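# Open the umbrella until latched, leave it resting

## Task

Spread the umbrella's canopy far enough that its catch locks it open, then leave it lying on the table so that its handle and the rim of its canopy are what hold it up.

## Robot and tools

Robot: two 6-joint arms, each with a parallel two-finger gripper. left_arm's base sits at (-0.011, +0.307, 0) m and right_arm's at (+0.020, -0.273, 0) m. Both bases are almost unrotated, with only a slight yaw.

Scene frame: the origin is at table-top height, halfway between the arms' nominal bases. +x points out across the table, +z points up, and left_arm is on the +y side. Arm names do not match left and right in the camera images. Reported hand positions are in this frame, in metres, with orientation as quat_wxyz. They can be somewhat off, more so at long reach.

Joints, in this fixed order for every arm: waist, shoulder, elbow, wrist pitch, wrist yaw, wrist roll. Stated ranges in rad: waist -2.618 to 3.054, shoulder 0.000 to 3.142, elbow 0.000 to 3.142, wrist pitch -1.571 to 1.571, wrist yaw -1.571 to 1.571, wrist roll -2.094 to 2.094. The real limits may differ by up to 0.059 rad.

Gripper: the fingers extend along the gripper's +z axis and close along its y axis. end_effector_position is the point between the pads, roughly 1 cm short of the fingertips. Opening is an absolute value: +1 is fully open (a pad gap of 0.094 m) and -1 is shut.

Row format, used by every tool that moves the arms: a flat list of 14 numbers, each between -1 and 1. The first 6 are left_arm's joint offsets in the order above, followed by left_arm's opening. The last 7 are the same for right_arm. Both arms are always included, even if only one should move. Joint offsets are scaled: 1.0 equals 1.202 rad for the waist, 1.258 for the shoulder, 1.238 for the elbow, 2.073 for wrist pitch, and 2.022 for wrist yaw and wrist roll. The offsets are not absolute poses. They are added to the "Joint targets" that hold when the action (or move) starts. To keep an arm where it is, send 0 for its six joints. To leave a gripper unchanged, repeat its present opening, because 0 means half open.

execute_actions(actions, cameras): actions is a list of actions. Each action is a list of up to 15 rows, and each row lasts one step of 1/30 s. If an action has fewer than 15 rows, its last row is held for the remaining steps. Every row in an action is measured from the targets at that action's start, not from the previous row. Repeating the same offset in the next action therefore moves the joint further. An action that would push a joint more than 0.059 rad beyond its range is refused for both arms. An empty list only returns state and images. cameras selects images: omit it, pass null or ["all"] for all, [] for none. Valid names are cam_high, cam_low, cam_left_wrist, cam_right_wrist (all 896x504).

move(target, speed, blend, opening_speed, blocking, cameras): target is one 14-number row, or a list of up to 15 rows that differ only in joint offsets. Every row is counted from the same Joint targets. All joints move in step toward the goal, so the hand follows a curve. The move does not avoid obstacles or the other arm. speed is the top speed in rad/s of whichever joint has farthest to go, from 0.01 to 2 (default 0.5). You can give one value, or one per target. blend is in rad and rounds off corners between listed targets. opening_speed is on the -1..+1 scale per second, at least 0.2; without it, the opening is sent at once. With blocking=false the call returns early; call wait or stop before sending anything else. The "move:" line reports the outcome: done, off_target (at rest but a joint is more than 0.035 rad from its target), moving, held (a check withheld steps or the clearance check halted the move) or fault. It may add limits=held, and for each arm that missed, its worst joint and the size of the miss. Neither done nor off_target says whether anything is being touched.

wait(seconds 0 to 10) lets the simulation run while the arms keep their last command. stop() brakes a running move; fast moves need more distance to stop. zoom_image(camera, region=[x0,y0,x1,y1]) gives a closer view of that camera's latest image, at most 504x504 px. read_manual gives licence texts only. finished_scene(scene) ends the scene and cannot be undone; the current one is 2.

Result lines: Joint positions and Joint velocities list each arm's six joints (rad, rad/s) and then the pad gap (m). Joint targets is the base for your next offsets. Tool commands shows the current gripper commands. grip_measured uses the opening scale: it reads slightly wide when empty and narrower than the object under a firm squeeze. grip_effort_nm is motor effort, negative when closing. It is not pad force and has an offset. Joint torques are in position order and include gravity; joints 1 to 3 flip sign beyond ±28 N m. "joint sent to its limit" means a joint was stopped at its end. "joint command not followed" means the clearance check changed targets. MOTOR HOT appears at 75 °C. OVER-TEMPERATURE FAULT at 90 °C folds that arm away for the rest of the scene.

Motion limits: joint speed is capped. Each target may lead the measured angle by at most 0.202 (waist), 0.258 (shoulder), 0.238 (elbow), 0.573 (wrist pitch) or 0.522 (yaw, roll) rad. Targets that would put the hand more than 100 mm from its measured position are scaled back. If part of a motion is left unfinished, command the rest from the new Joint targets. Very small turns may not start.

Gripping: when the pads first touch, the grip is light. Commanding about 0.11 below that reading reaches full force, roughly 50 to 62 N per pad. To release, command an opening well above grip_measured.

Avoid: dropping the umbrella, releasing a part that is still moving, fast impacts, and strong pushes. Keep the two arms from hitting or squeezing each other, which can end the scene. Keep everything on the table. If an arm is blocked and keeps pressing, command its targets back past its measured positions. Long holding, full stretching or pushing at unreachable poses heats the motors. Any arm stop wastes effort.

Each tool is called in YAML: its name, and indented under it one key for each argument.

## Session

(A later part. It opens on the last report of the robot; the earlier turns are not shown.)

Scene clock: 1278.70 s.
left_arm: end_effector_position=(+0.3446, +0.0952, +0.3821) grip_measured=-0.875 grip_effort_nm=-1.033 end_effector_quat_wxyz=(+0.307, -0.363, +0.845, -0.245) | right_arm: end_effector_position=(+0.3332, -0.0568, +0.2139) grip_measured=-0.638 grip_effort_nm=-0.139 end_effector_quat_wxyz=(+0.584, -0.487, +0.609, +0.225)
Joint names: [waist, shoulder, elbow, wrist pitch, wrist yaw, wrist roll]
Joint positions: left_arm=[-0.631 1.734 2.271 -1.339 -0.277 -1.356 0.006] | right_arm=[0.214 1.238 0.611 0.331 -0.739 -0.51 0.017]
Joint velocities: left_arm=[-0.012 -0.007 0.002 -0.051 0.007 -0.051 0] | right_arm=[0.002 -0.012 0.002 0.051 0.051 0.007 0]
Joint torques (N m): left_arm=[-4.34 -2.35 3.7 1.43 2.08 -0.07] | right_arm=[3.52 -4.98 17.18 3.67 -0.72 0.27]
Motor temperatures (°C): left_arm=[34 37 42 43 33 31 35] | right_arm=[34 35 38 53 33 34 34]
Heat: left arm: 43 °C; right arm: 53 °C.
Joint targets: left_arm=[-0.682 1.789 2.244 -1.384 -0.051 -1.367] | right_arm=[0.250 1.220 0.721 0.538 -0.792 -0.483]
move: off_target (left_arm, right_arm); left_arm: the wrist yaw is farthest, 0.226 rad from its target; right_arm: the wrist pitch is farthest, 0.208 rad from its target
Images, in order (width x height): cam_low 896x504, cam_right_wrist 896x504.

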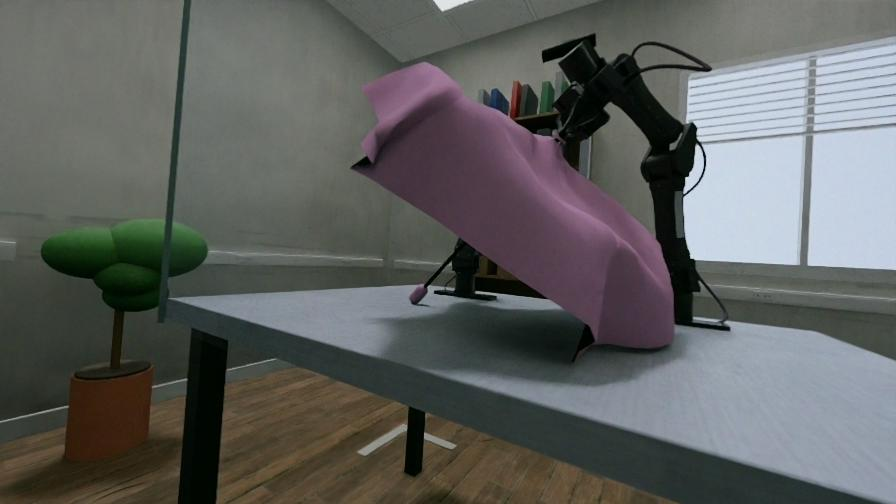

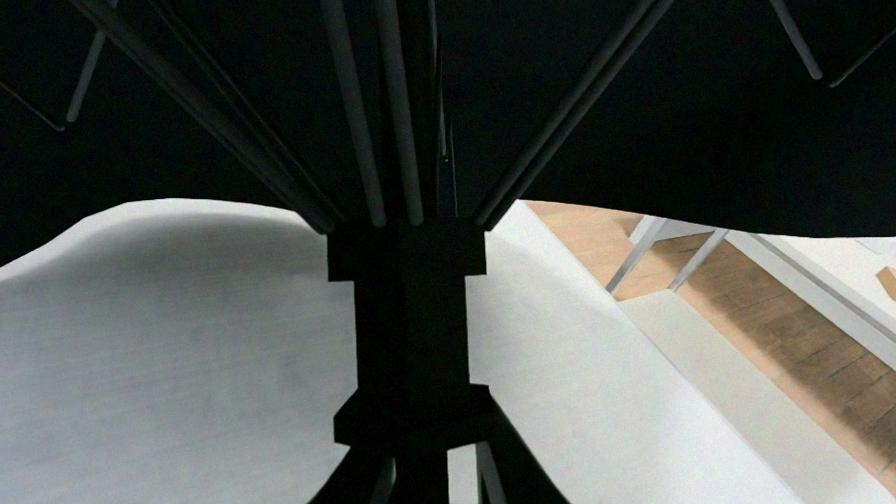

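move:
  target: [-0.0083, 0.0079, -0.0202, 0.0024, 0.0297, 0, -0.93, 0.0441, -0.0032, 0.0529, 0.0121, 0.0084, 0.0104, -0.64]
  speed: 0.05
  cameras: ["cam_low", "cam_right_wrist"]

Scene clock: 1284.00 s.
left_arm: end_effector_position=(+0.3444, +0.0953, +0.3819) grip_measured=-0.875 grip_effort_nm=-1.043 end_effector_quat_wxyz=(+0.307, -0.363, +0.845, -0.245) | right_arm: end_effector_position=(+0.3355, -0.0533, +0.2117) grip_measured=-0.638 grip_effort_nm=-0.134 end_effector_quat_wxyz=(+0.573, -0.481, +0.627, +0.218)
Joint names: [waist, shoulder, elbow, wrist pitch, wrist yaw, wrist roll]
Joint positions: left_arm=[-0.631 1.734 2.271 -1.34 -0.277 -1.356 0.006] | right_arm=[0.243 1.238 0.635 0.277 -0.683 -0.5 0.017]
Joint velocities: left_arm=[-0.007 0.002 -0.017 -0.095 -0.11 -0.066 -0.001] | right_arm=[0.002 0.002 0.007 0.022 -0.007 -0.007 0.001]
Joint torques (N m): left_arm=[-5.2 -1.62 1.78 1.49 2.66 -0.08] | right_arm=[4.27 -4.85 17.13 3.66 -0.89 0.3]
Motor temperatures (°C): left_arm=[34 37 42 43 35 31 35] | right_arm=[34 35 40 56 34 34 34]
Heat: left arm: 43 °C; right arm: 56 °C.
Joint targets: left_arm=[-0.692 1.799 2.219 -1.379 0.009 -1.367] | right_arm=[0.286 1.222 0.743 0.482 -0.749 -0.473]
move: off_target (left_arm, right_arm); left_arm: the wrist yaw is farthest, 0.286 rad from its target; right_arm: the wrist pitch is farthest, 0.286 rad from its target
Images, in order (width x height): cam_low 896x504, cam_right_wrist 896x504.

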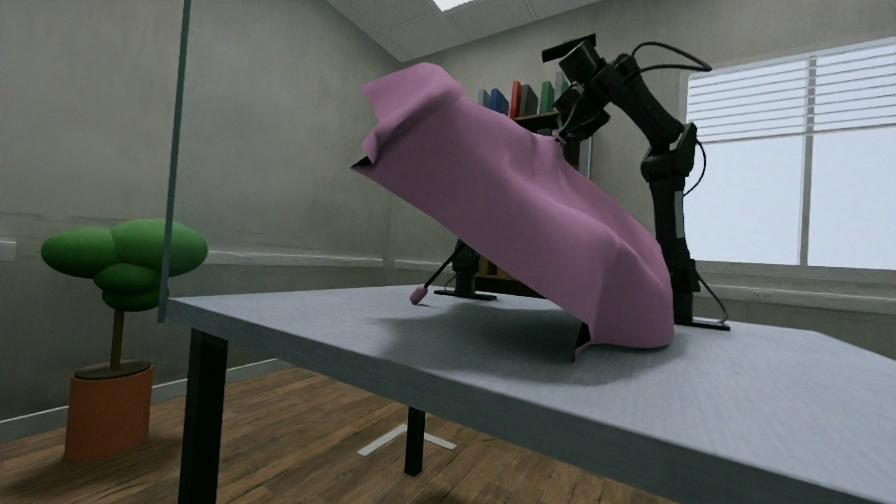

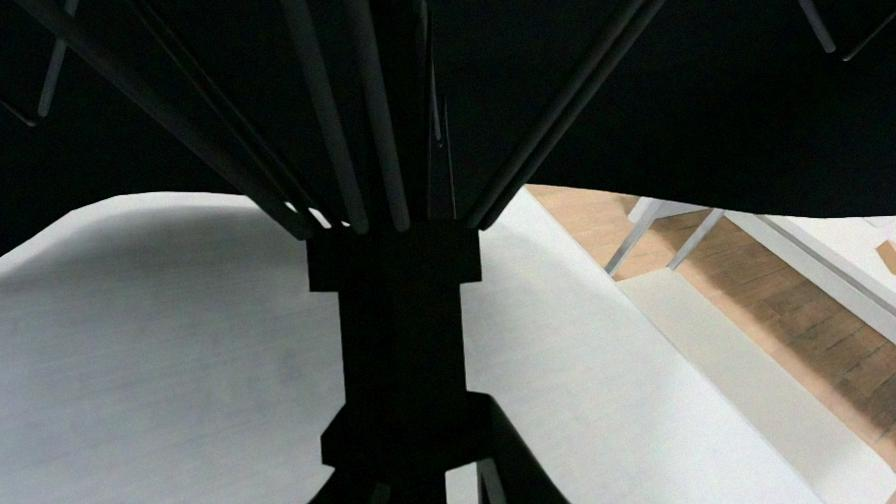

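move:
  target: [0.0266, -0.0286, 0.0202, 0.0146, -0.0912, 0, -0.93, -0.025, 0.0048, -0.05, -0.0993, 0.02, -0.0103, -0.64]
  speed: 0.1
  cameras: ["cam_low", "cam_right_wrist", "cam_high"]

Scene clock: 1315.07 s.
left_arm: end_effector_position=(+0.3445, +0.0974, +0.3814) grip_measured=-0.875 grip_effort_nm=-1.033 end_effector_quat_wxyz=(+0.309, -0.365, +0.845, -0.240) | right_arm: end_effector_position=(+0.3346, -0.0550, +0.2045) grip_measured=-0.638 grip_effort_nm=-0.125 end_effector_quat_wxyz=(+0.560, -0.478, +0.640, +0.219)
Joint names: [waist, shoulder, elbow, wrist pitch, wrist yaw, wrist roll]
Joint positions: left_arm=[-0.631 1.734 2.271 -1.345 -0.287 -1.356 0.006] | right_arm=[0.243 1.238 0.635 0.242 -0.673 -0.5 0.017]
Joint velocities: left_arm=[-0.002 -0.012 0.022 0.007 -0.022 0.007 -0.001] | right_arm=[-0.007 0.012 -0.002 0.022 0.037 -0.007 0]
Joint torques (N m): left_arm=[-2.43 -4.19 3.71 1.84 0.95 -0.08] | right_arm=[1.24 -4.33 11.45 2.06 -0.55 0.09]
Motor temperatures (°C): left_arm=[35 36 40 41 43 31 35] | right_arm=[34 35 45 73 34 34 34]
Heat: left arm: 43 °C; right arm: 73 °C.
Joint targets: left_arm=[-0.660 1.763 2.244 -1.349 -0.176 -1.367] | right_arm=[0.255 1.228 0.681 0.276 -0.708 -0.494]
move: off_target (left_arm, right_arm); left_arm: the wrist yaw is farthest, 0.112 rad from its target; right_arm: the elbow is farthest, 0.046 rad from its target
Images, in order (width x height): cam_high 896x504, cam_low 896x504, cam_right_wrist 896x504.

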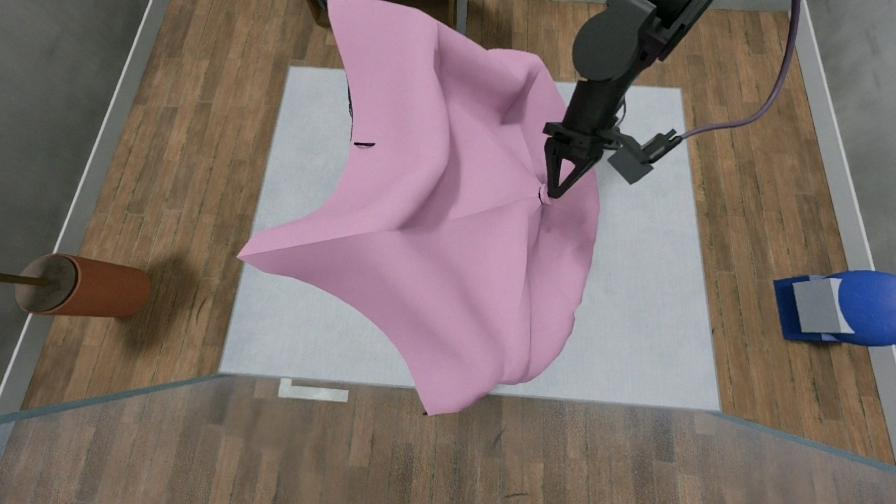

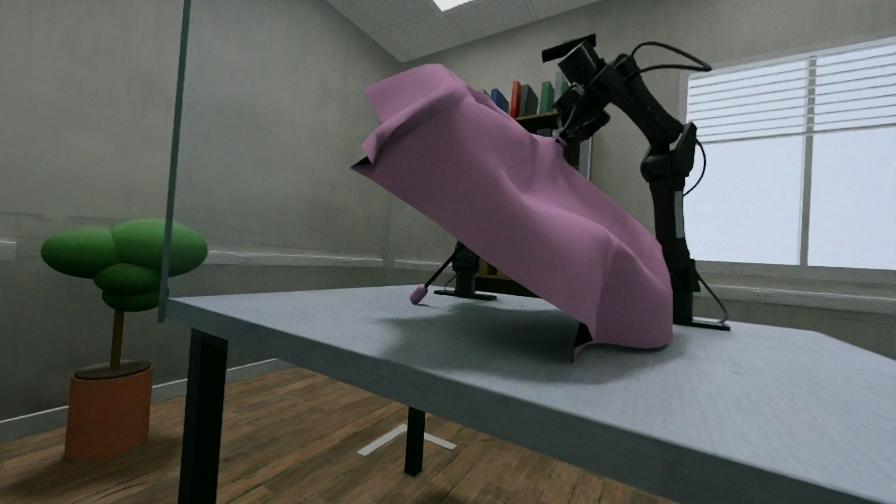

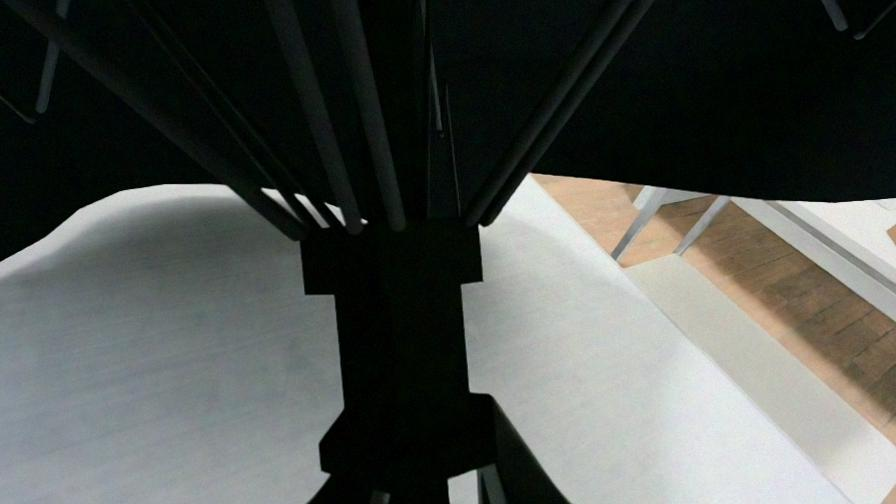

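zoom_image:
  camera: "cam_high"
  region: [220, 0, 640, 260]

Scaled by 1.200 from the camera's 896x504 image, which has a finer 1280x720 frame.

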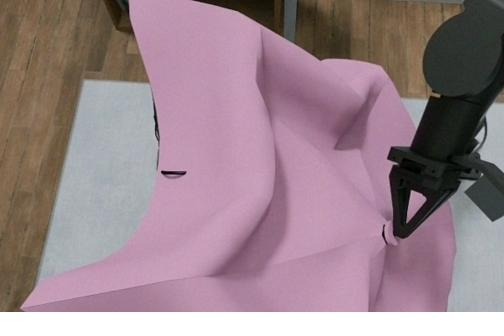

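move:
  target: [0.0166, -0.0087, 0.0372, 0, -0.0613, 0, -0.93, -0.0333, 0.0095, -0.084, 0.0014, -0.0035, -0.0138, -0.64]
  speed: 0.12
  cameras: ["cam_low", "cam_right_wrist"]

Scene clock: 1409.30 s.
left_arm: end_effector_position=(+0.3445, +0.0984, +0.3811) grip_measured=-0.875 grip_effort_nm=-1.038 end_effector_quat_wxyz=(+0.310, -0.365, +0.845, -0.238) | right_arm: end_effector_position=(+0.3314, -0.0607, +0.1938) grip_measured=-0.638 grip_effort_nm=-0.134 end_effector_quat_wxyz=(+0.558, -0.480, +0.641, +0.221)
Joint names: [waist, shoulder, elbow, wrist pitch, wrist yaw, wrist roll]
Joint positions: left_arm=[-0.631 1.734 2.271 -1.348 -0.292 -1.356 0.006] | right_arm=[0.221 1.238 0.596 0.267 -0.697 -0.512 0.017]
Joint velocities: left_arm=[-0.012 0.007 -0.002 0.095 0.022 -0.007 0] | right_arm=[-0.012 -0.012 -0.002 0.007 -0.051 -0.022 0.001]
Joint torques (N m): left_arm=[-0.69 -4.98 7.34 1.86 -0.21 -0.08] | right_arm=[-0.55 -3.3 5.63 1.84 -0.37 -0.06]
Motor temperatures (°C): left_arm=[34 36 40 42 37 31 35] | right_arm=[34 35 41 55 34 34 34]
Heat: left arm: 42 °C; right arm: 55 °C.
Joint targets: left_arm=[-0.640 1.752 2.290 -1.349 -0.300 -1.367] | right_arm=[0.215 1.240 0.577 0.279 -0.715 -0.522]
move: done
Images, in order (width x height): cam_low 896x504, cam_right_wrist 896x504.

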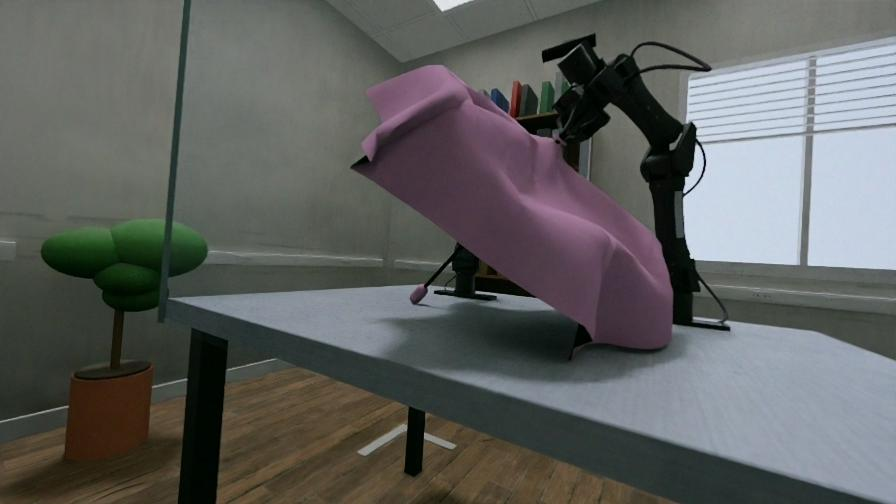

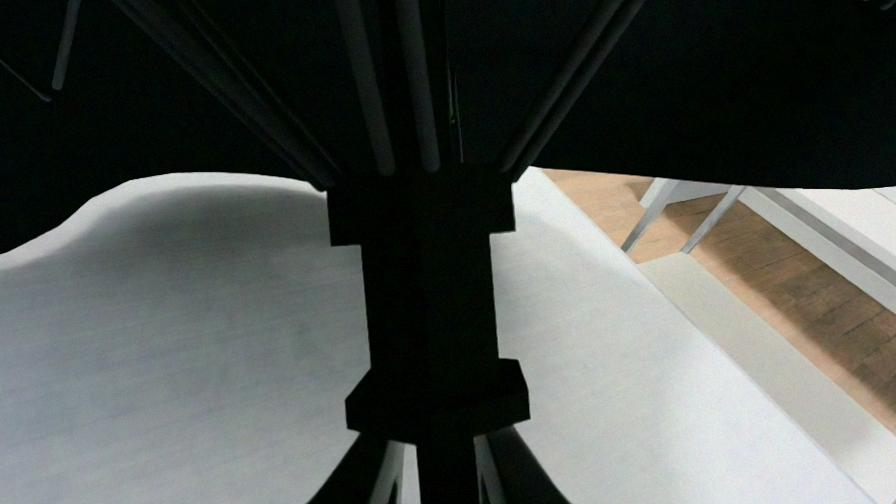

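move:
  target:
    - [0,0,0,0,0,0,-0.93,-0.0691,0.0882,0.0040,0.0719,-0.1162,0.0193,-0.64]
    - [0,0,0,0,0,0,-0.93,-0.1140,0.2011,-0.0372,0.2349,-0.2107,0.1167,-0.64]
  blend: 0.02
  speed: 0.15
  cameras: ["cam_right_wrist", "cam_high"]

Scene clock: 1434.03 s.
left_arm: end_effector_position=(+0.3445, +0.0986, +0.3811) grip_measured=-0.875 grip_effort_nm=-1.038 end_effector_quat_wxyz=(+0.311, -0.366, +0.845, -0.237) | right_arm: end_effector_position=(+0.3277, -0.0628, +0.1949) grip_measured=-0.638 grip_effort_nm=-0.134 end_effector_quat_wxyz=(+0.572, -0.478, +0.556, +0.368)
Joint names: [waist, shoulder, elbow, wrist pitch, wrist yaw, wrist roll]
Joint positions: left_arm=[-0.631 1.734 2.271 -1.348 -0.293 -1.356 0.006] | right_arm=[0.084 1.481 0.549 0.756 -1.125 -0.297 0.017]
Joint velocities: left_arm=[-0.002 0.007 -0.007 -0.095 -0.037 -0.051 0] | right_arm=[0.002 -0.002 0.002 -0.022 0.022 -0.081 0.001]
Joint torques (N m): left_arm=[-0.69 -4.97 7.32 1.87 -0.2 -0.08] | right_arm=[-0.53 -3.71 4.74 1.65 -0.3 0.13]
Motor temperatures (°C): left_arm=[34 36 41 43 36 31 35] | right_arm=[34 35 39 54 34 34 34]
Heat: left arm: 43 °C; right arm: 54 °C.
Joint targets: left_arm=[-0.640 1.752 2.290 -1.349 -0.299 -1.367] | right_arm=[0.078 1.493 0.531 0.766 -1.141 -0.286]
move: done
Images, in order (width x height): cam_high 896x504, cam_right_wrist 896x504.

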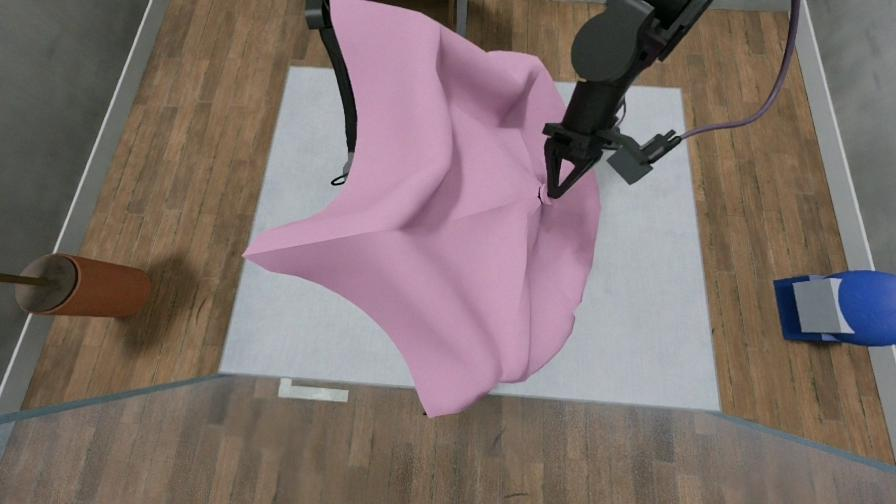

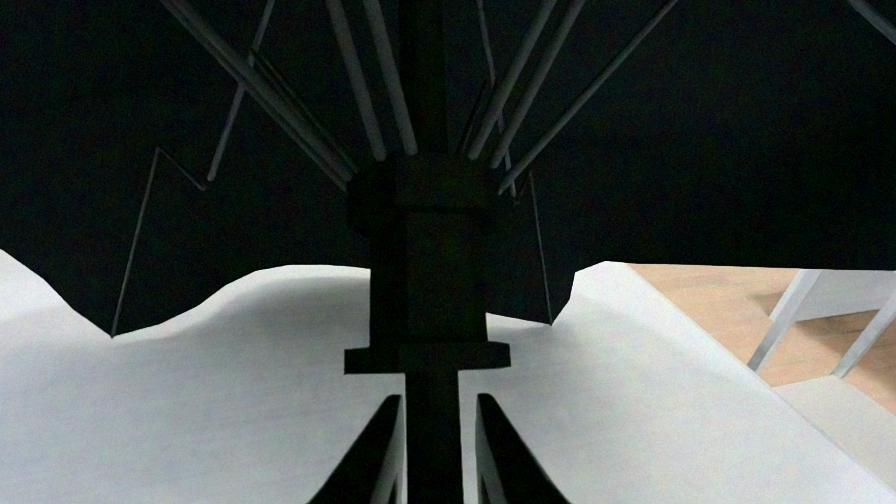

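move:
  target:
    - [-0.0025,0.0032,-0.004,-0.0072,0.0247,0,-0.93,0.0309,-0.0336,0.0487,-0.0017,0.0153,0.0033,-0.64]
    - [-0.02,0.0151,-0.0315,-0.027,0.0851,0,-0.93,0.0585,-0.0502,0.0865,0.028,0.0089,0.0059,-0.64]
  blend: 0.02
  speed: 0.1
  cameras: ["cam_right_wrist"]

Scene clock: 1516.93 s.
left_arm: end_effector_position=(+0.3416, +0.0951, +0.3791) grip_measured=-0.875 grip_effort_nm=-1.038 end_effector_quat_wxyz=(+0.299, -0.362, +0.849, -0.242) | right_arm: end_effector_position=(+0.3253, -0.0514, +0.2010) grip_measured=-0.638 grip_effort_nm=-0.134 end_effector_quat_wxyz=(+0.569, -0.483, +0.550, +0.375)
Joint names: [waist, shoulder, elbow, wrist pitch, wrist yaw, wrist roll]
Joint positions: left_arm=[-0.632 1.734 2.271 -1.355 -0.267 -1.356 0.006] | right_arm=[0.122 1.478 0.57 0.746 -1.111 -0.283 0.017]
Joint velocities: left_arm=[-0.002 -0.017 -0.027 -0.037 -0.037 -0.022 0] | right_arm=[-0.007 -0.007 0.002 -0.051 -0.007 0.051 0.001]
Joint torques (N m): left_arm=[-2.76 -3.6 4.22 1.36 1.24 -0.07] | right_arm=[2.69 -8.53 12.59 2.3 -0.25 0.11]
Motor temperatures (°C): left_arm=[34 36 41 44 34 31 35] | right_arm=[34 34 38 50 33 34 34]
Heat: left arm: 44 °C; right arm: 50 °C.
Joint targets: left_arm=[-0.664 1.771 2.251 -1.405 -0.127 -1.367] | right_arm=[0.149 1.430 0.638 0.824 -1.123 -0.274]
move: off_target (left_arm, right_arm); left_arm: the wrist yaw is farthest, 0.140 rad from its target; right_arm: the wrist pitch is farthest, 0.078 rad from its target
Images, in order (width x height): cam_right_wrist 896x504.

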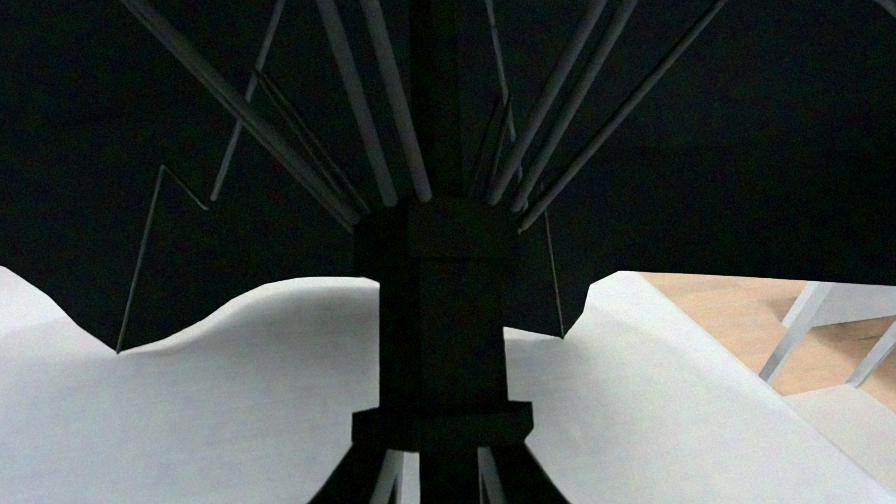

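move:
  target:
    - [-0.0141,0.0143,-0.0081,-0.0135,0.042,0,-0.93,0.0191,-0.0115,0.0289,0.0241,-0.005,0.0017,-0.64]
    - [-0.0208,0.0223,-0.0121,-0.0207,0.0613,0,-0.93,0.0297,-0.018,0.0481,0.0424,-0.0085,0.0026,-0.64]
  blend: 0.02
  speed: 0.08
  cameras: ["cam_right_wrist"]

Scene clock: 1524.57 s.
left_arm: end_effector_position=(+0.3372, +0.0929, +0.3813) grip_measured=-0.875 grip_effort_nm=-1.038 end_effector_quat_wxyz=(+0.290, -0.358, +0.852, -0.250) | right_arm: end_effector_position=(+0.3229, -0.0434, +0.2075) grip_measured=-0.638 grip_effort_nm=-0.139 end_effector_quat_wxyz=(+0.567, -0.490, +0.541, +0.382)
Joint names: [waist, shoulder, elbow, wrist pitch, wrist yaw, wrist roll]
Joint positions: left_arm=[-0.632 1.73 2.279 -1.364 -0.241 -1.356 0.006] | right_arm=[0.146 1.476 0.591 0.737 -1.112 -0.277 0.017]
Joint velocities: left_arm=[-0.007 0.017 -0.002 -0.007 -0.037 0.007 -0.001] | right_arm=[-0.012 -0.007 0.002 -0.051 0.022 -0.007 0]
Joint torques (N m): left_arm=[-4.92 -1.2 2.4 1.04 2.21 -0.06] | right_arm=[3.82 -10.24 16.14 3.21 -0.41 0.1]
Motor temperatures (°C): left_arm=[34 36 40 43 35 31 35] | right_arm=[34 35 39 52 33 34 34]
Heat: left arm: 43 °C; right arm: 52 °C.
Joint targets: left_arm=[-0.689 1.799 2.236 -1.447 -0.003 -1.367] | right_arm=[0.184 1.407 0.698 0.912 -1.141 -0.268]
move: off_target (left_arm, right_arm); blend cut to 0.0195 rad at target 1; left_arm: the wrist yaw is farthest, 0.238 rad from its target; right_arm: the wrist pitch is farthest, 0.175 rad from its target
Images, in order (width x height): cam_right_wrist 896x504.

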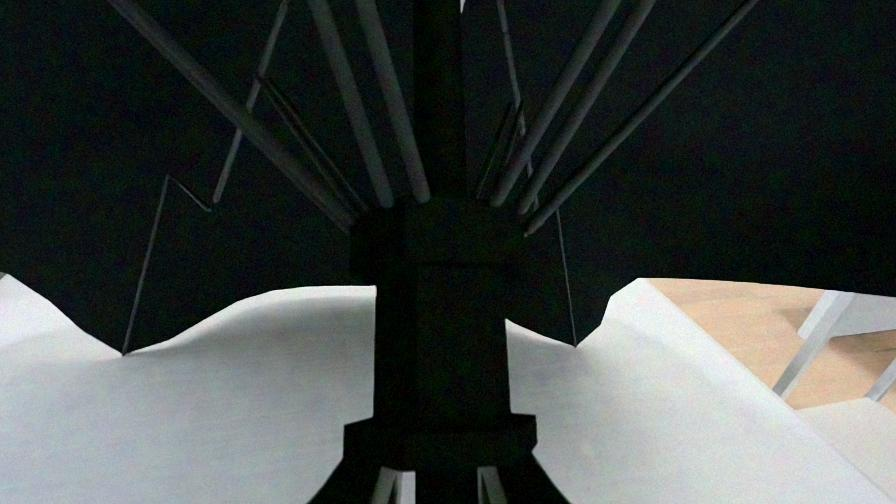

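move:
  target: [0,0,0,0,0,0,-0.93,0.0137,-0.0079,0.0168,0.0081,0,0.0017,-0.64]
  speed: 0.05
  cameras: ["cam_right_wrist"]

Scene clock: 1532.23 s.
left_arm: end_effector_position=(+0.3351, +0.0945, +0.3837) grip_measured=-0.875 grip_effort_nm=-1.038 end_effector_quat_wxyz=(+0.291, -0.358, +0.851, -0.252) | right_arm: end_effector_position=(+0.3200, -0.0380, +0.2120) grip_measured=-0.638 grip_effort_nm=-0.134 end_effector_quat_wxyz=(+0.566, -0.495, +0.535, +0.387)
Joint names: [waist, shoulder, elbow, wrist pitch, wrist yaw, wrist roll]
Joint positions: left_arm=[-0.632 1.722 2.279 -1.368 -0.241 -1.356 0.006] | right_arm=[0.163 1.471 0.601 0.73 -1.113 -0.272 0.017]
Joint velocities: left_arm=[-0.002 0.007 -0.017 0.007 -0.066 -0.037 0] | right_arm=[-0.027 -0.012 -0.002 -0.037 -0.022 -0.051 0]
Joint torques (N m): left_arm=[-4.93 -0.57 2.36 1.08 2.21 -0.08] | right_arm=[3.79 -10.61 17.13 3.43 -0.4 0.07]
Motor temperatures (°C): left_arm=[34 35 40 42 37 31 35] | right_arm=[34 37 41 54 33 34 34]
Heat: left arm: 42 °C; right arm: 54 °C.
Joint targets: left_arm=[-0.689 1.799 2.236 -1.448 -0.003 -1.367] | right_arm=[0.201 1.397 0.719 0.929 -1.140 -0.265]
move: off_target (left_arm, right_arm); left_arm: the wrist yaw is farthest, 0.238 rad from its target; right_arm: the wrist pitch is farthest, 0.199 rad from its target
Images, in order (width x height): cam_right_wrist 896x504.

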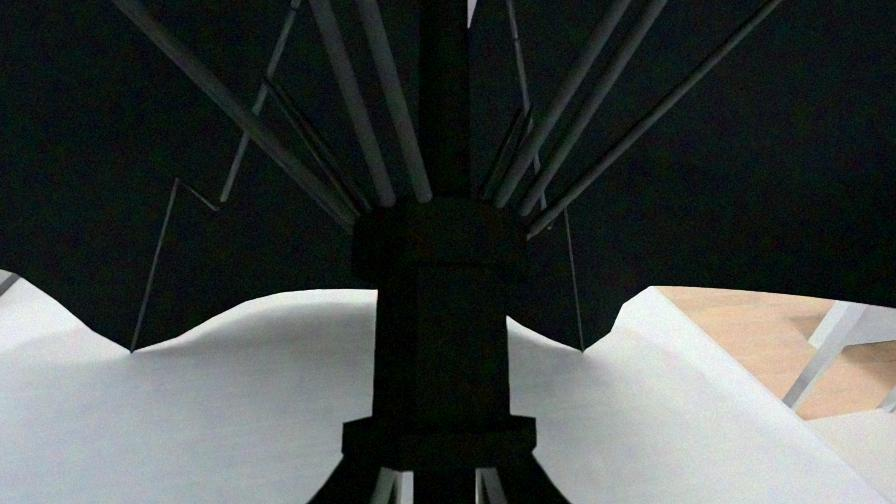

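move:
  target: [0,0,0,0,0,0,-0.93,0.0116,-0.0068,0.0128,0.0028,0.002,0.0017,-0.64]
  speed: 0.05
  cameras: ["cam_right_wrist"]

Scene clock: 1538.37 s.
left_arm: end_effector_position=(+0.3344, +0.0956, +0.3843) grip_measured=-0.875 grip_effort_nm=-1.038 end_effector_quat_wxyz=(+0.292, -0.358, +0.851, -0.250) | right_arm: end_effector_position=(+0.3175, -0.0339, +0.2147) grip_measured=-0.638 grip_effort_nm=-0.139 end_effector_quat_wxyz=(+0.563, -0.497, +0.532, +0.391)
Joint names: [waist, shoulder, elbow, wrist pitch, wrist yaw, wrist roll]
Joint positions: left_arm=[-0.632 1.722 2.284 -1.374 -0.244 -1.355 0.006] | right_arm=[0.176 1.467 0.609 0.72 -1.113 -0.267 0.017]
Joint velocities: left_arm=[0.002 -0.002 0.002 -0.037 -0.037 0.037 0] | right_arm=[-0.012 -0.012 -0.002 -0.022 0.007 -0.051 -0.001]
Joint torques (N m): left_arm=[-4.94 -0.51 1.95 1.14 2.23 -0.09] | right_arm=[3.69 -10.69 17.31 3.47 -0.33 0.08]
Motor temperatures (°C): left_arm=[35 35 40 42 38 31 35] | right_arm=[34 38 42 58 33 34 34]
Heat: left arm: 42 °C; right arm: 58 °C.
Joint targets: left_arm=[-0.689 1.799 2.236 -1.448 -0.003 -1.367] | right_arm=[0.213 1.392 0.729 0.924 -1.135 -0.262]
move: off_target (left_arm, right_arm); left_arm: the wrist yaw is farthest, 0.241 rad from its target; right_arm: the wrist pitch is farthest, 0.214 rad from its target
Images, in order (width x height): cam_right_wrist 896x504.

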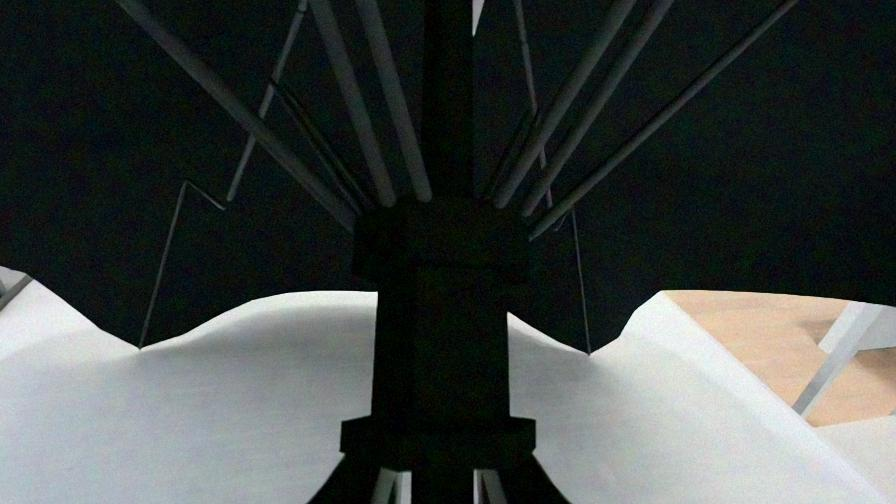

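move:
  target: [0,0,0,0,0,0,-0.93,0.0115,-0.0063,0.0108,-0.0041,0.0052,0.0022,-0.64]
  speed: 0.05
  cameras: ["cam_right_wrist"]

Scene clock: 1543.00 s.
left_arm: end_effector_position=(+0.3333, +0.0967, +0.3848) grip_measured=-0.875 grip_effort_nm=-1.038 end_effector_quat_wxyz=(+0.293, -0.357, +0.851, -0.249) | right_arm: end_effector_position=(+0.3153, -0.0306, +0.2164) grip_measured=-0.638 grip_effort_nm=-0.134 end_effector_quat_wxyz=(+0.559, -0.499, +0.532, +0.396)
Joint names: [waist, shoulder, elbow, wrist pitch, wrist yaw, wrist roll]
Joint positions: left_arm=[-0.632 1.719 2.284 -1.378 -0.245 -1.354 0.006] | right_arm=[0.187 1.462 0.616 0.704 -1.113 -0.264 0.017]
Joint velocities: left_arm=[-0.002 0.002 -0.007 0.007 0.007 -0.037 0] | right_arm=[0.007 -0.017 0.012 -0.051 -0.007 0.007 -0.001]
Joint torques (N m): left_arm=[-4.94 -0.25 1.94 1.18 2.24 -0.11] | right_arm=[3.79 -10.63 17.44 3.45 -0.23 0.08]
Motor temperatures (°C): left_arm=[35 35 40 42 39 31 35] | right_arm=[34 37 42 60 33 34 34]
Heat: left arm: 42 °C; right arm: 60 °C.
Joint targets: left_arm=[-0.689 1.799 2.236 -1.448 -0.003 -1.367] | right_arm=[0.225 1.388 0.736 0.905 -1.124 -0.258]
move: off_target (left_arm, right_arm); left_arm: the wrist yaw is farthest, 0.242 rad from its target; right_arm: the wrist pitch is farthest, 0.211 rad from its target
Images, in order (width x height): cam_right_wrist 896x504.

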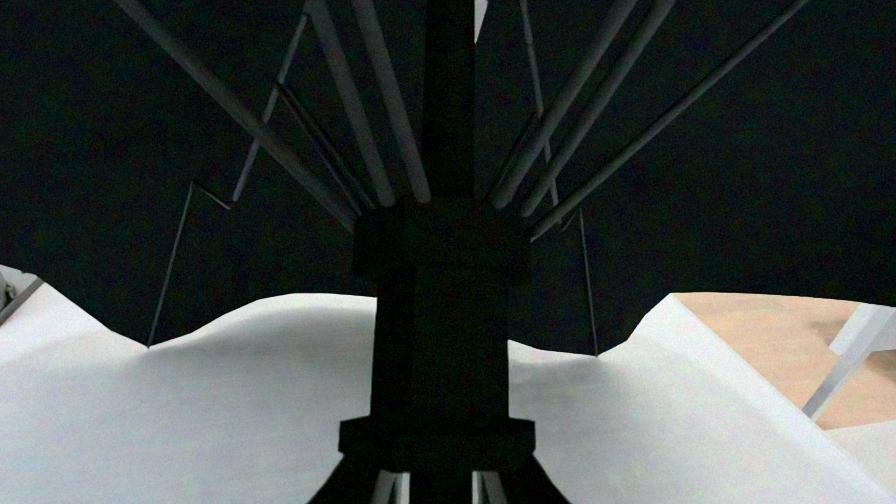

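move:
  target: [0,0,0,0,0,0,-0.93,0.0115,-0.0063,0.0115,-0.0005,0.0052,0.0022,-0.64]
  speed: 0.05
  cameras: ["cam_right_wrist"]

Scene clock: 1546.87 s.
left_arm: end_effector_position=(+0.3333, +0.0984, +0.3850) grip_measured=-0.875 grip_effort_nm=-1.038 end_effector_quat_wxyz=(+0.295, -0.358, +0.851, -0.246) | right_arm: end_effector_position=(+0.3140, -0.0281, +0.2166) grip_measured=-0.638 grip_effort_nm=-0.139 end_effector_quat_wxyz=(+0.554, -0.499, +0.533, +0.400)
Joint names: [waist, shoulder, elbow, wrist pitch, wrist yaw, wrist roll]
Joint positions: left_arm=[-0.632 1.718 2.284 -1.381 -0.253 -1.353 0.006] | right_arm=[0.195 1.462 0.622 0.692 -1.113 -0.26 0.017]
Joint velocities: left_arm=[0.002 -0.012 -0.027 0.007 0.154 0.007 -0.001] | right_arm=[-0.002 0.012 -0.002 0.037 -0.022 -0.037 0]
Joint torques (N m): left_arm=[-4.94 -0.16 1.94 1.21 2.31 -0.11] | right_arm=[4.08 -10.73 17.29 3.4 -0.12 0.08]
Motor temperatures (°C): left_arm=[35 35 40 42 40 31 35] | right_arm=[34 37 43 63 33 34 34]
Heat: left arm: 42 °C; right arm: 63 °C.
Joint targets: left_arm=[-0.689 1.799 2.236 -1.448 -0.004 -1.367] | right_arm=[0.235 1.386 0.740 0.889 -1.114 -0.254]
move: off_target (left_arm, right_arm); left_arm: the wrist yaw is farthest, 0.250 rad from its target; right_arm: the wrist pitch is farthest, 0.212 rad from its target
Images, in order (width x height): cam_right_wrist 896x504.

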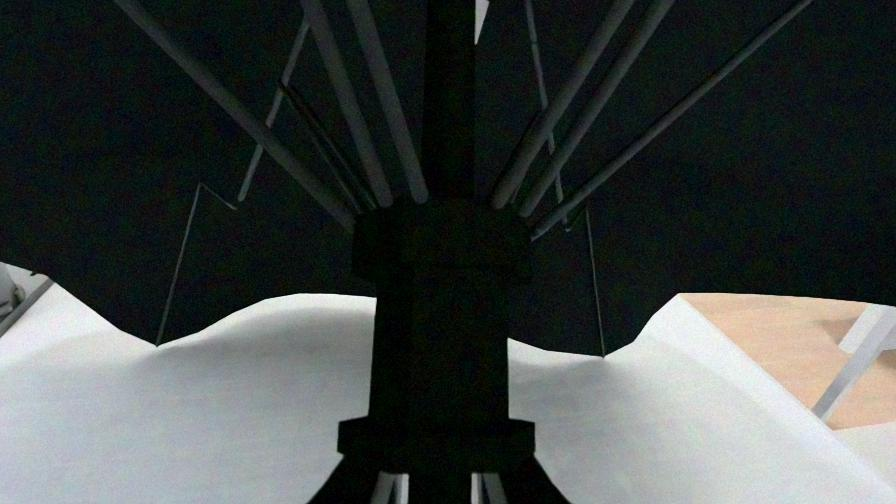

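move:
  target: [0.0399,-0.0485,0.0549,0.0338,-0.1281,0.001,-0.93,-0.074,0.0843,-0.1478,-0.0646,-0.0158,-0.0143,-0.64]
  speed: 0.12
  cameras: ["cam_right_wrist", "cam_low", "cam_high"]

Scene clock: 1577.10 s.
left_arm: end_effector_position=(+0.3341, +0.1001, +0.3869) grip_measured=-0.875 grip_effort_nm=-1.043 end_effector_quat_wxyz=(+0.302, -0.359, +0.849, -0.243) | right_arm: end_effector_position=(+0.3162, -0.0415, +0.2030) grip_measured=-0.638 grip_effort_nm=-0.129 end_effector_quat_wxyz=(+0.559, -0.493, +0.539, +0.393)
Joint names: [waist, shoulder, elbow, wrist pitch, wrist yaw, wrist roll]
Joint positions: left_arm=[-0.634 1.72 2.292 -1.384 -0.27 -1.353 0.006] | right_arm=[0.151 1.48 0.576 0.746 -1.133 -0.272 0.017]
Joint velocities: left_arm=[-0.002 0.017 0.002 -0.051 -0.037 -0.037 -0.001] | right_arm=[-0.017 0.012 -0.002 -0.051 0.037 -0.081 0]
Joint torques (N m): left_arm=[-0.51 -4.68 6.58 1.94 -0.07 -0.09] | right_arm=[-0.42 -3.71 4.82 1.63 -0.25 -0.1]
Motor temperatures (°C): left_arm=[35 35 40 41 42 31 35] | right_arm=[34 37 47 63 33 34 34]
Heat: left arm: 42 °C; right arm: 63 °C.
Joint targets: left_arm=[-0.641 1.738 2.304 -1.378 -0.262 -1.365] | right_arm=[0.146 1.493 0.557 0.755 -1.146 -0.283]
move: done
Images, in order (width x height): cam_high 896x504, cam_low 896x504, cam_right_wrist 896x504.

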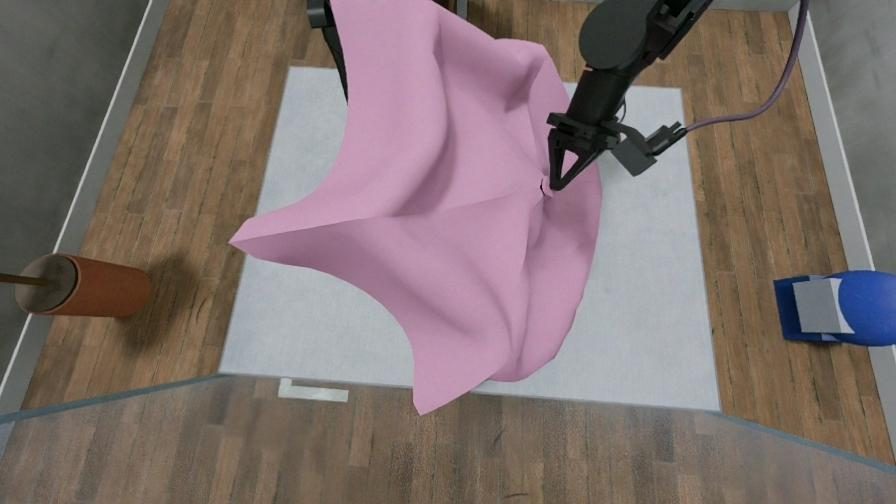

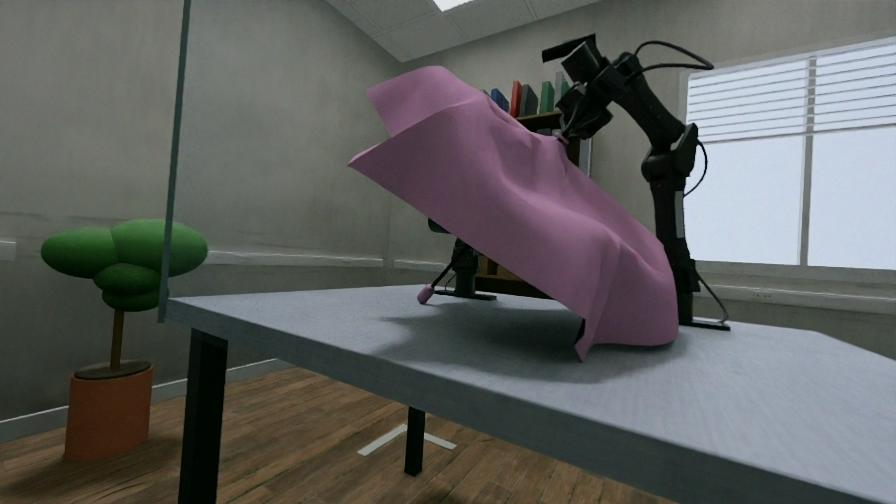

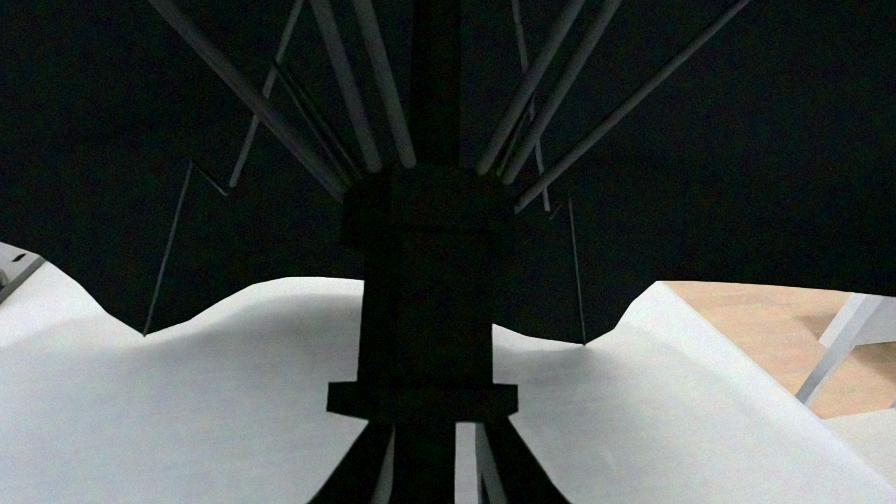

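zoom_image:
  camera: "cam_low"
  region: [380, 220, 520, 320]

zoom_image:
  camera: "cam_high"
  region: [300, 60, 480, 240]

Scaled by 3.600 from the camera's 896x504 image, which has a finer 1280x720 frame.

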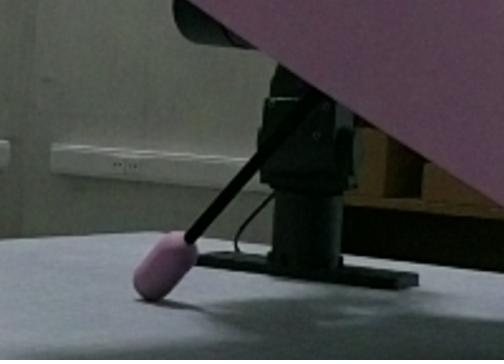

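Scaled by 2.800 from the camera's 896x504 image, which has a finer 1280x720 frame.

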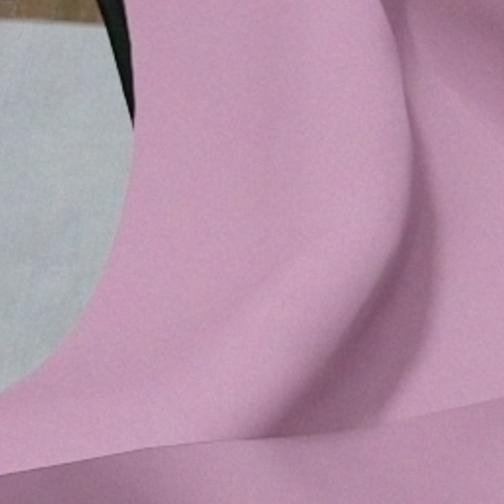

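move:
  target: [0,0,0,0,0,0,-0.93,-0.0438,0.0567,0.0897,-0.0523,-0.1004,0.0513,-0.64]
  speed: 0.15
  cameras: ["cam_right_wrist"]

Scene clock: 1658.63 s.
left_arm: end_effector_position=(+0.3337, +0.1006, +0.3865) grip_measured=-0.875 grip_effort_nm=-1.048 end_effector_quat_wxyz=(+0.301, -0.360, +0.849, -0.242) | right_arm: end_effector_position=(+0.3085, -0.0485, +0.1980) grip_measured=-0.638 grip_effort_nm=-0.125 end_effector_quat_wxyz=(+0.489, -0.483, +0.544, +0.481)
Joint names: [waist, shoulder, elbow, wrist pitch, wrist yaw, wrist roll]
Joint positions: left_arm=[-0.634 1.72 2.292 -1.387 -0.271 -1.353 0.006] | right_arm=[0.099 1.55 0.638 0.665 -1.331 -0.189 0.017]
Joint velocities: left_arm=[0.022 -0.012 -0.002 0.007 -0.022 0.007 0] | right_arm=[0.017 0.002 0.002 0.081 0.007 0.051 0]
Joint torques (N m): left_arm=[-0.53 -4.7 6.57 1.97 -0.06 -0.09] | right_arm=[-0.53 -4.08 8.9 1.25 -0.35 0.12]
Motor temperatures (°C): left_arm=[34 36 41 43 35 31 35] | right_arm=[34 35 38 53 33 34 34]
Heat: left arm: 43 °C; right arm: 53 °C.
Joint targets: left_arm=[-0.641 1.738 2.304 -1.378 -0.262 -1.365] | right_arm=[0.094 1.564 0.669 0.646 -1.349 -0.179]
move: done
Images, in order (width x height): cam_right_wrist 896x504.

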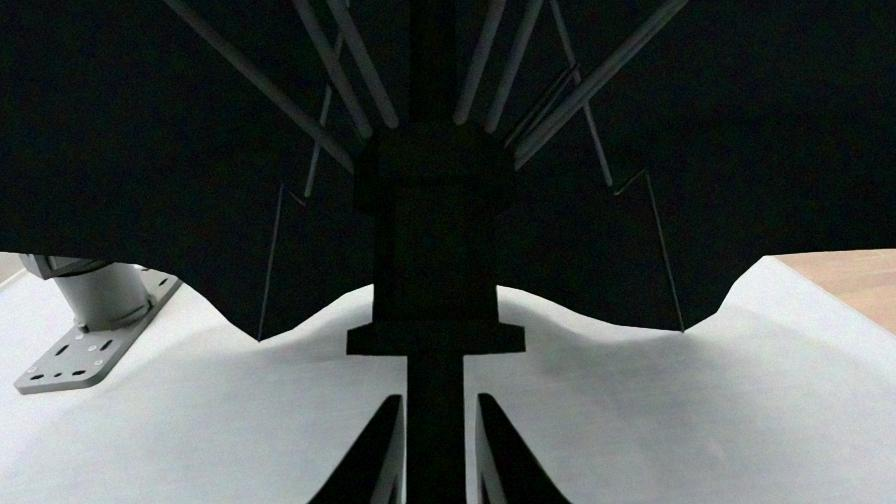

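move:
  target:
    - [0,0,0,0,0,0,-0.93,-0.0072,0.0299,0.0513,-0.0596,-0.0429,-0.0197,-0.64]
    - [0,0,0,0,0,0,-0.93,-0.0094,0.0446,0.085,-0.1112,-0.0633,-0.0497,-0.64]
    - [0,0,0,0,0,0,-0.93,-0.0108,0.061,0.1361,-0.2082,-0.0843,-0.1111,-0.64]
  blend: 0.02
  speed: 0.15
  cameras: ["cam_right_wrist", "cam_high"]

Scene clock: 1664.53 s.
left_arm: end_effector_position=(+0.3337, +0.1006, +0.3865) grip_measured=-0.875 grip_effort_nm=-1.043 end_effector_quat_wxyz=(+0.301, -0.360, +0.849, -0.242) | right_arm: end_effector_position=(+0.3046, -0.0485, +0.1980) grip_measured=-0.638 grip_effort_nm=-0.134 end_effector_quat_wxyz=(+0.416, -0.484, +0.535, +0.554)
Joint names: [waist, shoulder, elbow, wrist pitch, wrist yaw, wrist roll]
Joint positions: left_arm=[-0.634 1.72 2.292 -1.387 -0.271 -1.353 0.006] | right_arm=[0.086 1.625 0.806 0.235 -1.496 -0.391 0.017]
Joint velocities: left_arm=[0.002 0.002 0.017 -0.022 0.051 -0.066 0] | right_arm=[0.002 -0.017 -0.017 0.007 -0.022 0.066 -0.001]
Joint torques (N m): left_arm=[-0.51 -4.71 6.56 1.97 -0.06 -0.09] | right_arm=[-0.55 -4.63 9.06 1.07 -0.62 -0.11]
Motor temperatures (°C): left_arm=[34 36 41 43 35 31 35] | right_arm=[34 35 38 52 33 34 34]
Heat: left arm: 43 °C; right arm: 52 °C.
Joint targets: left_arm=[-0.641 1.738 2.304 -1.378 -0.262 -1.365] | right_arm=[0.081 1.640 0.837 0.215 -1.519 -0.404]
move: done
Images, in order (width x height): cam_high 896x504, cam_right_wrist 896x504.

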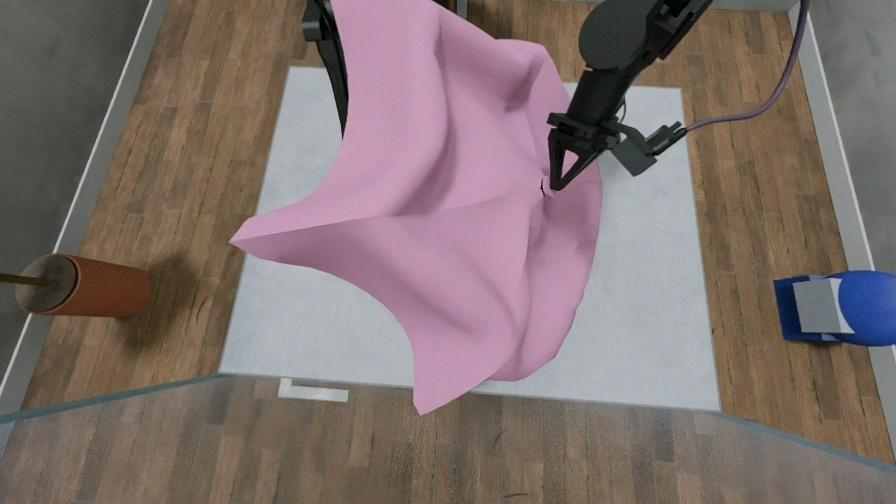

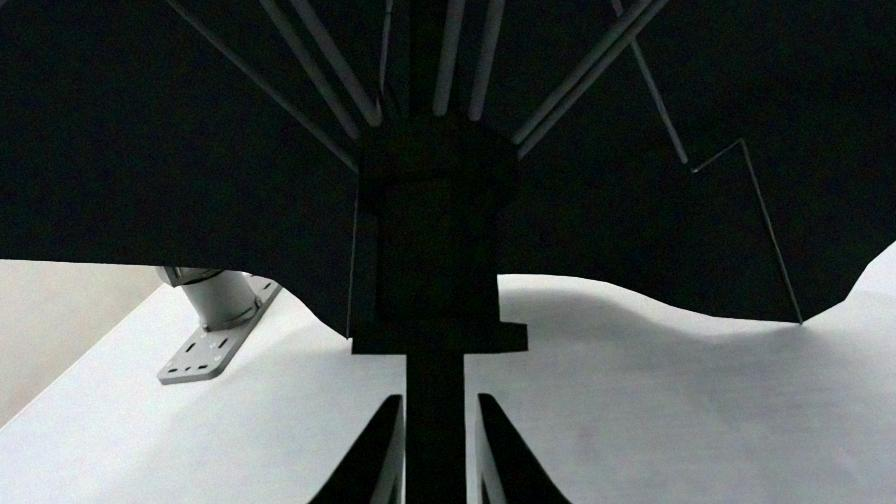

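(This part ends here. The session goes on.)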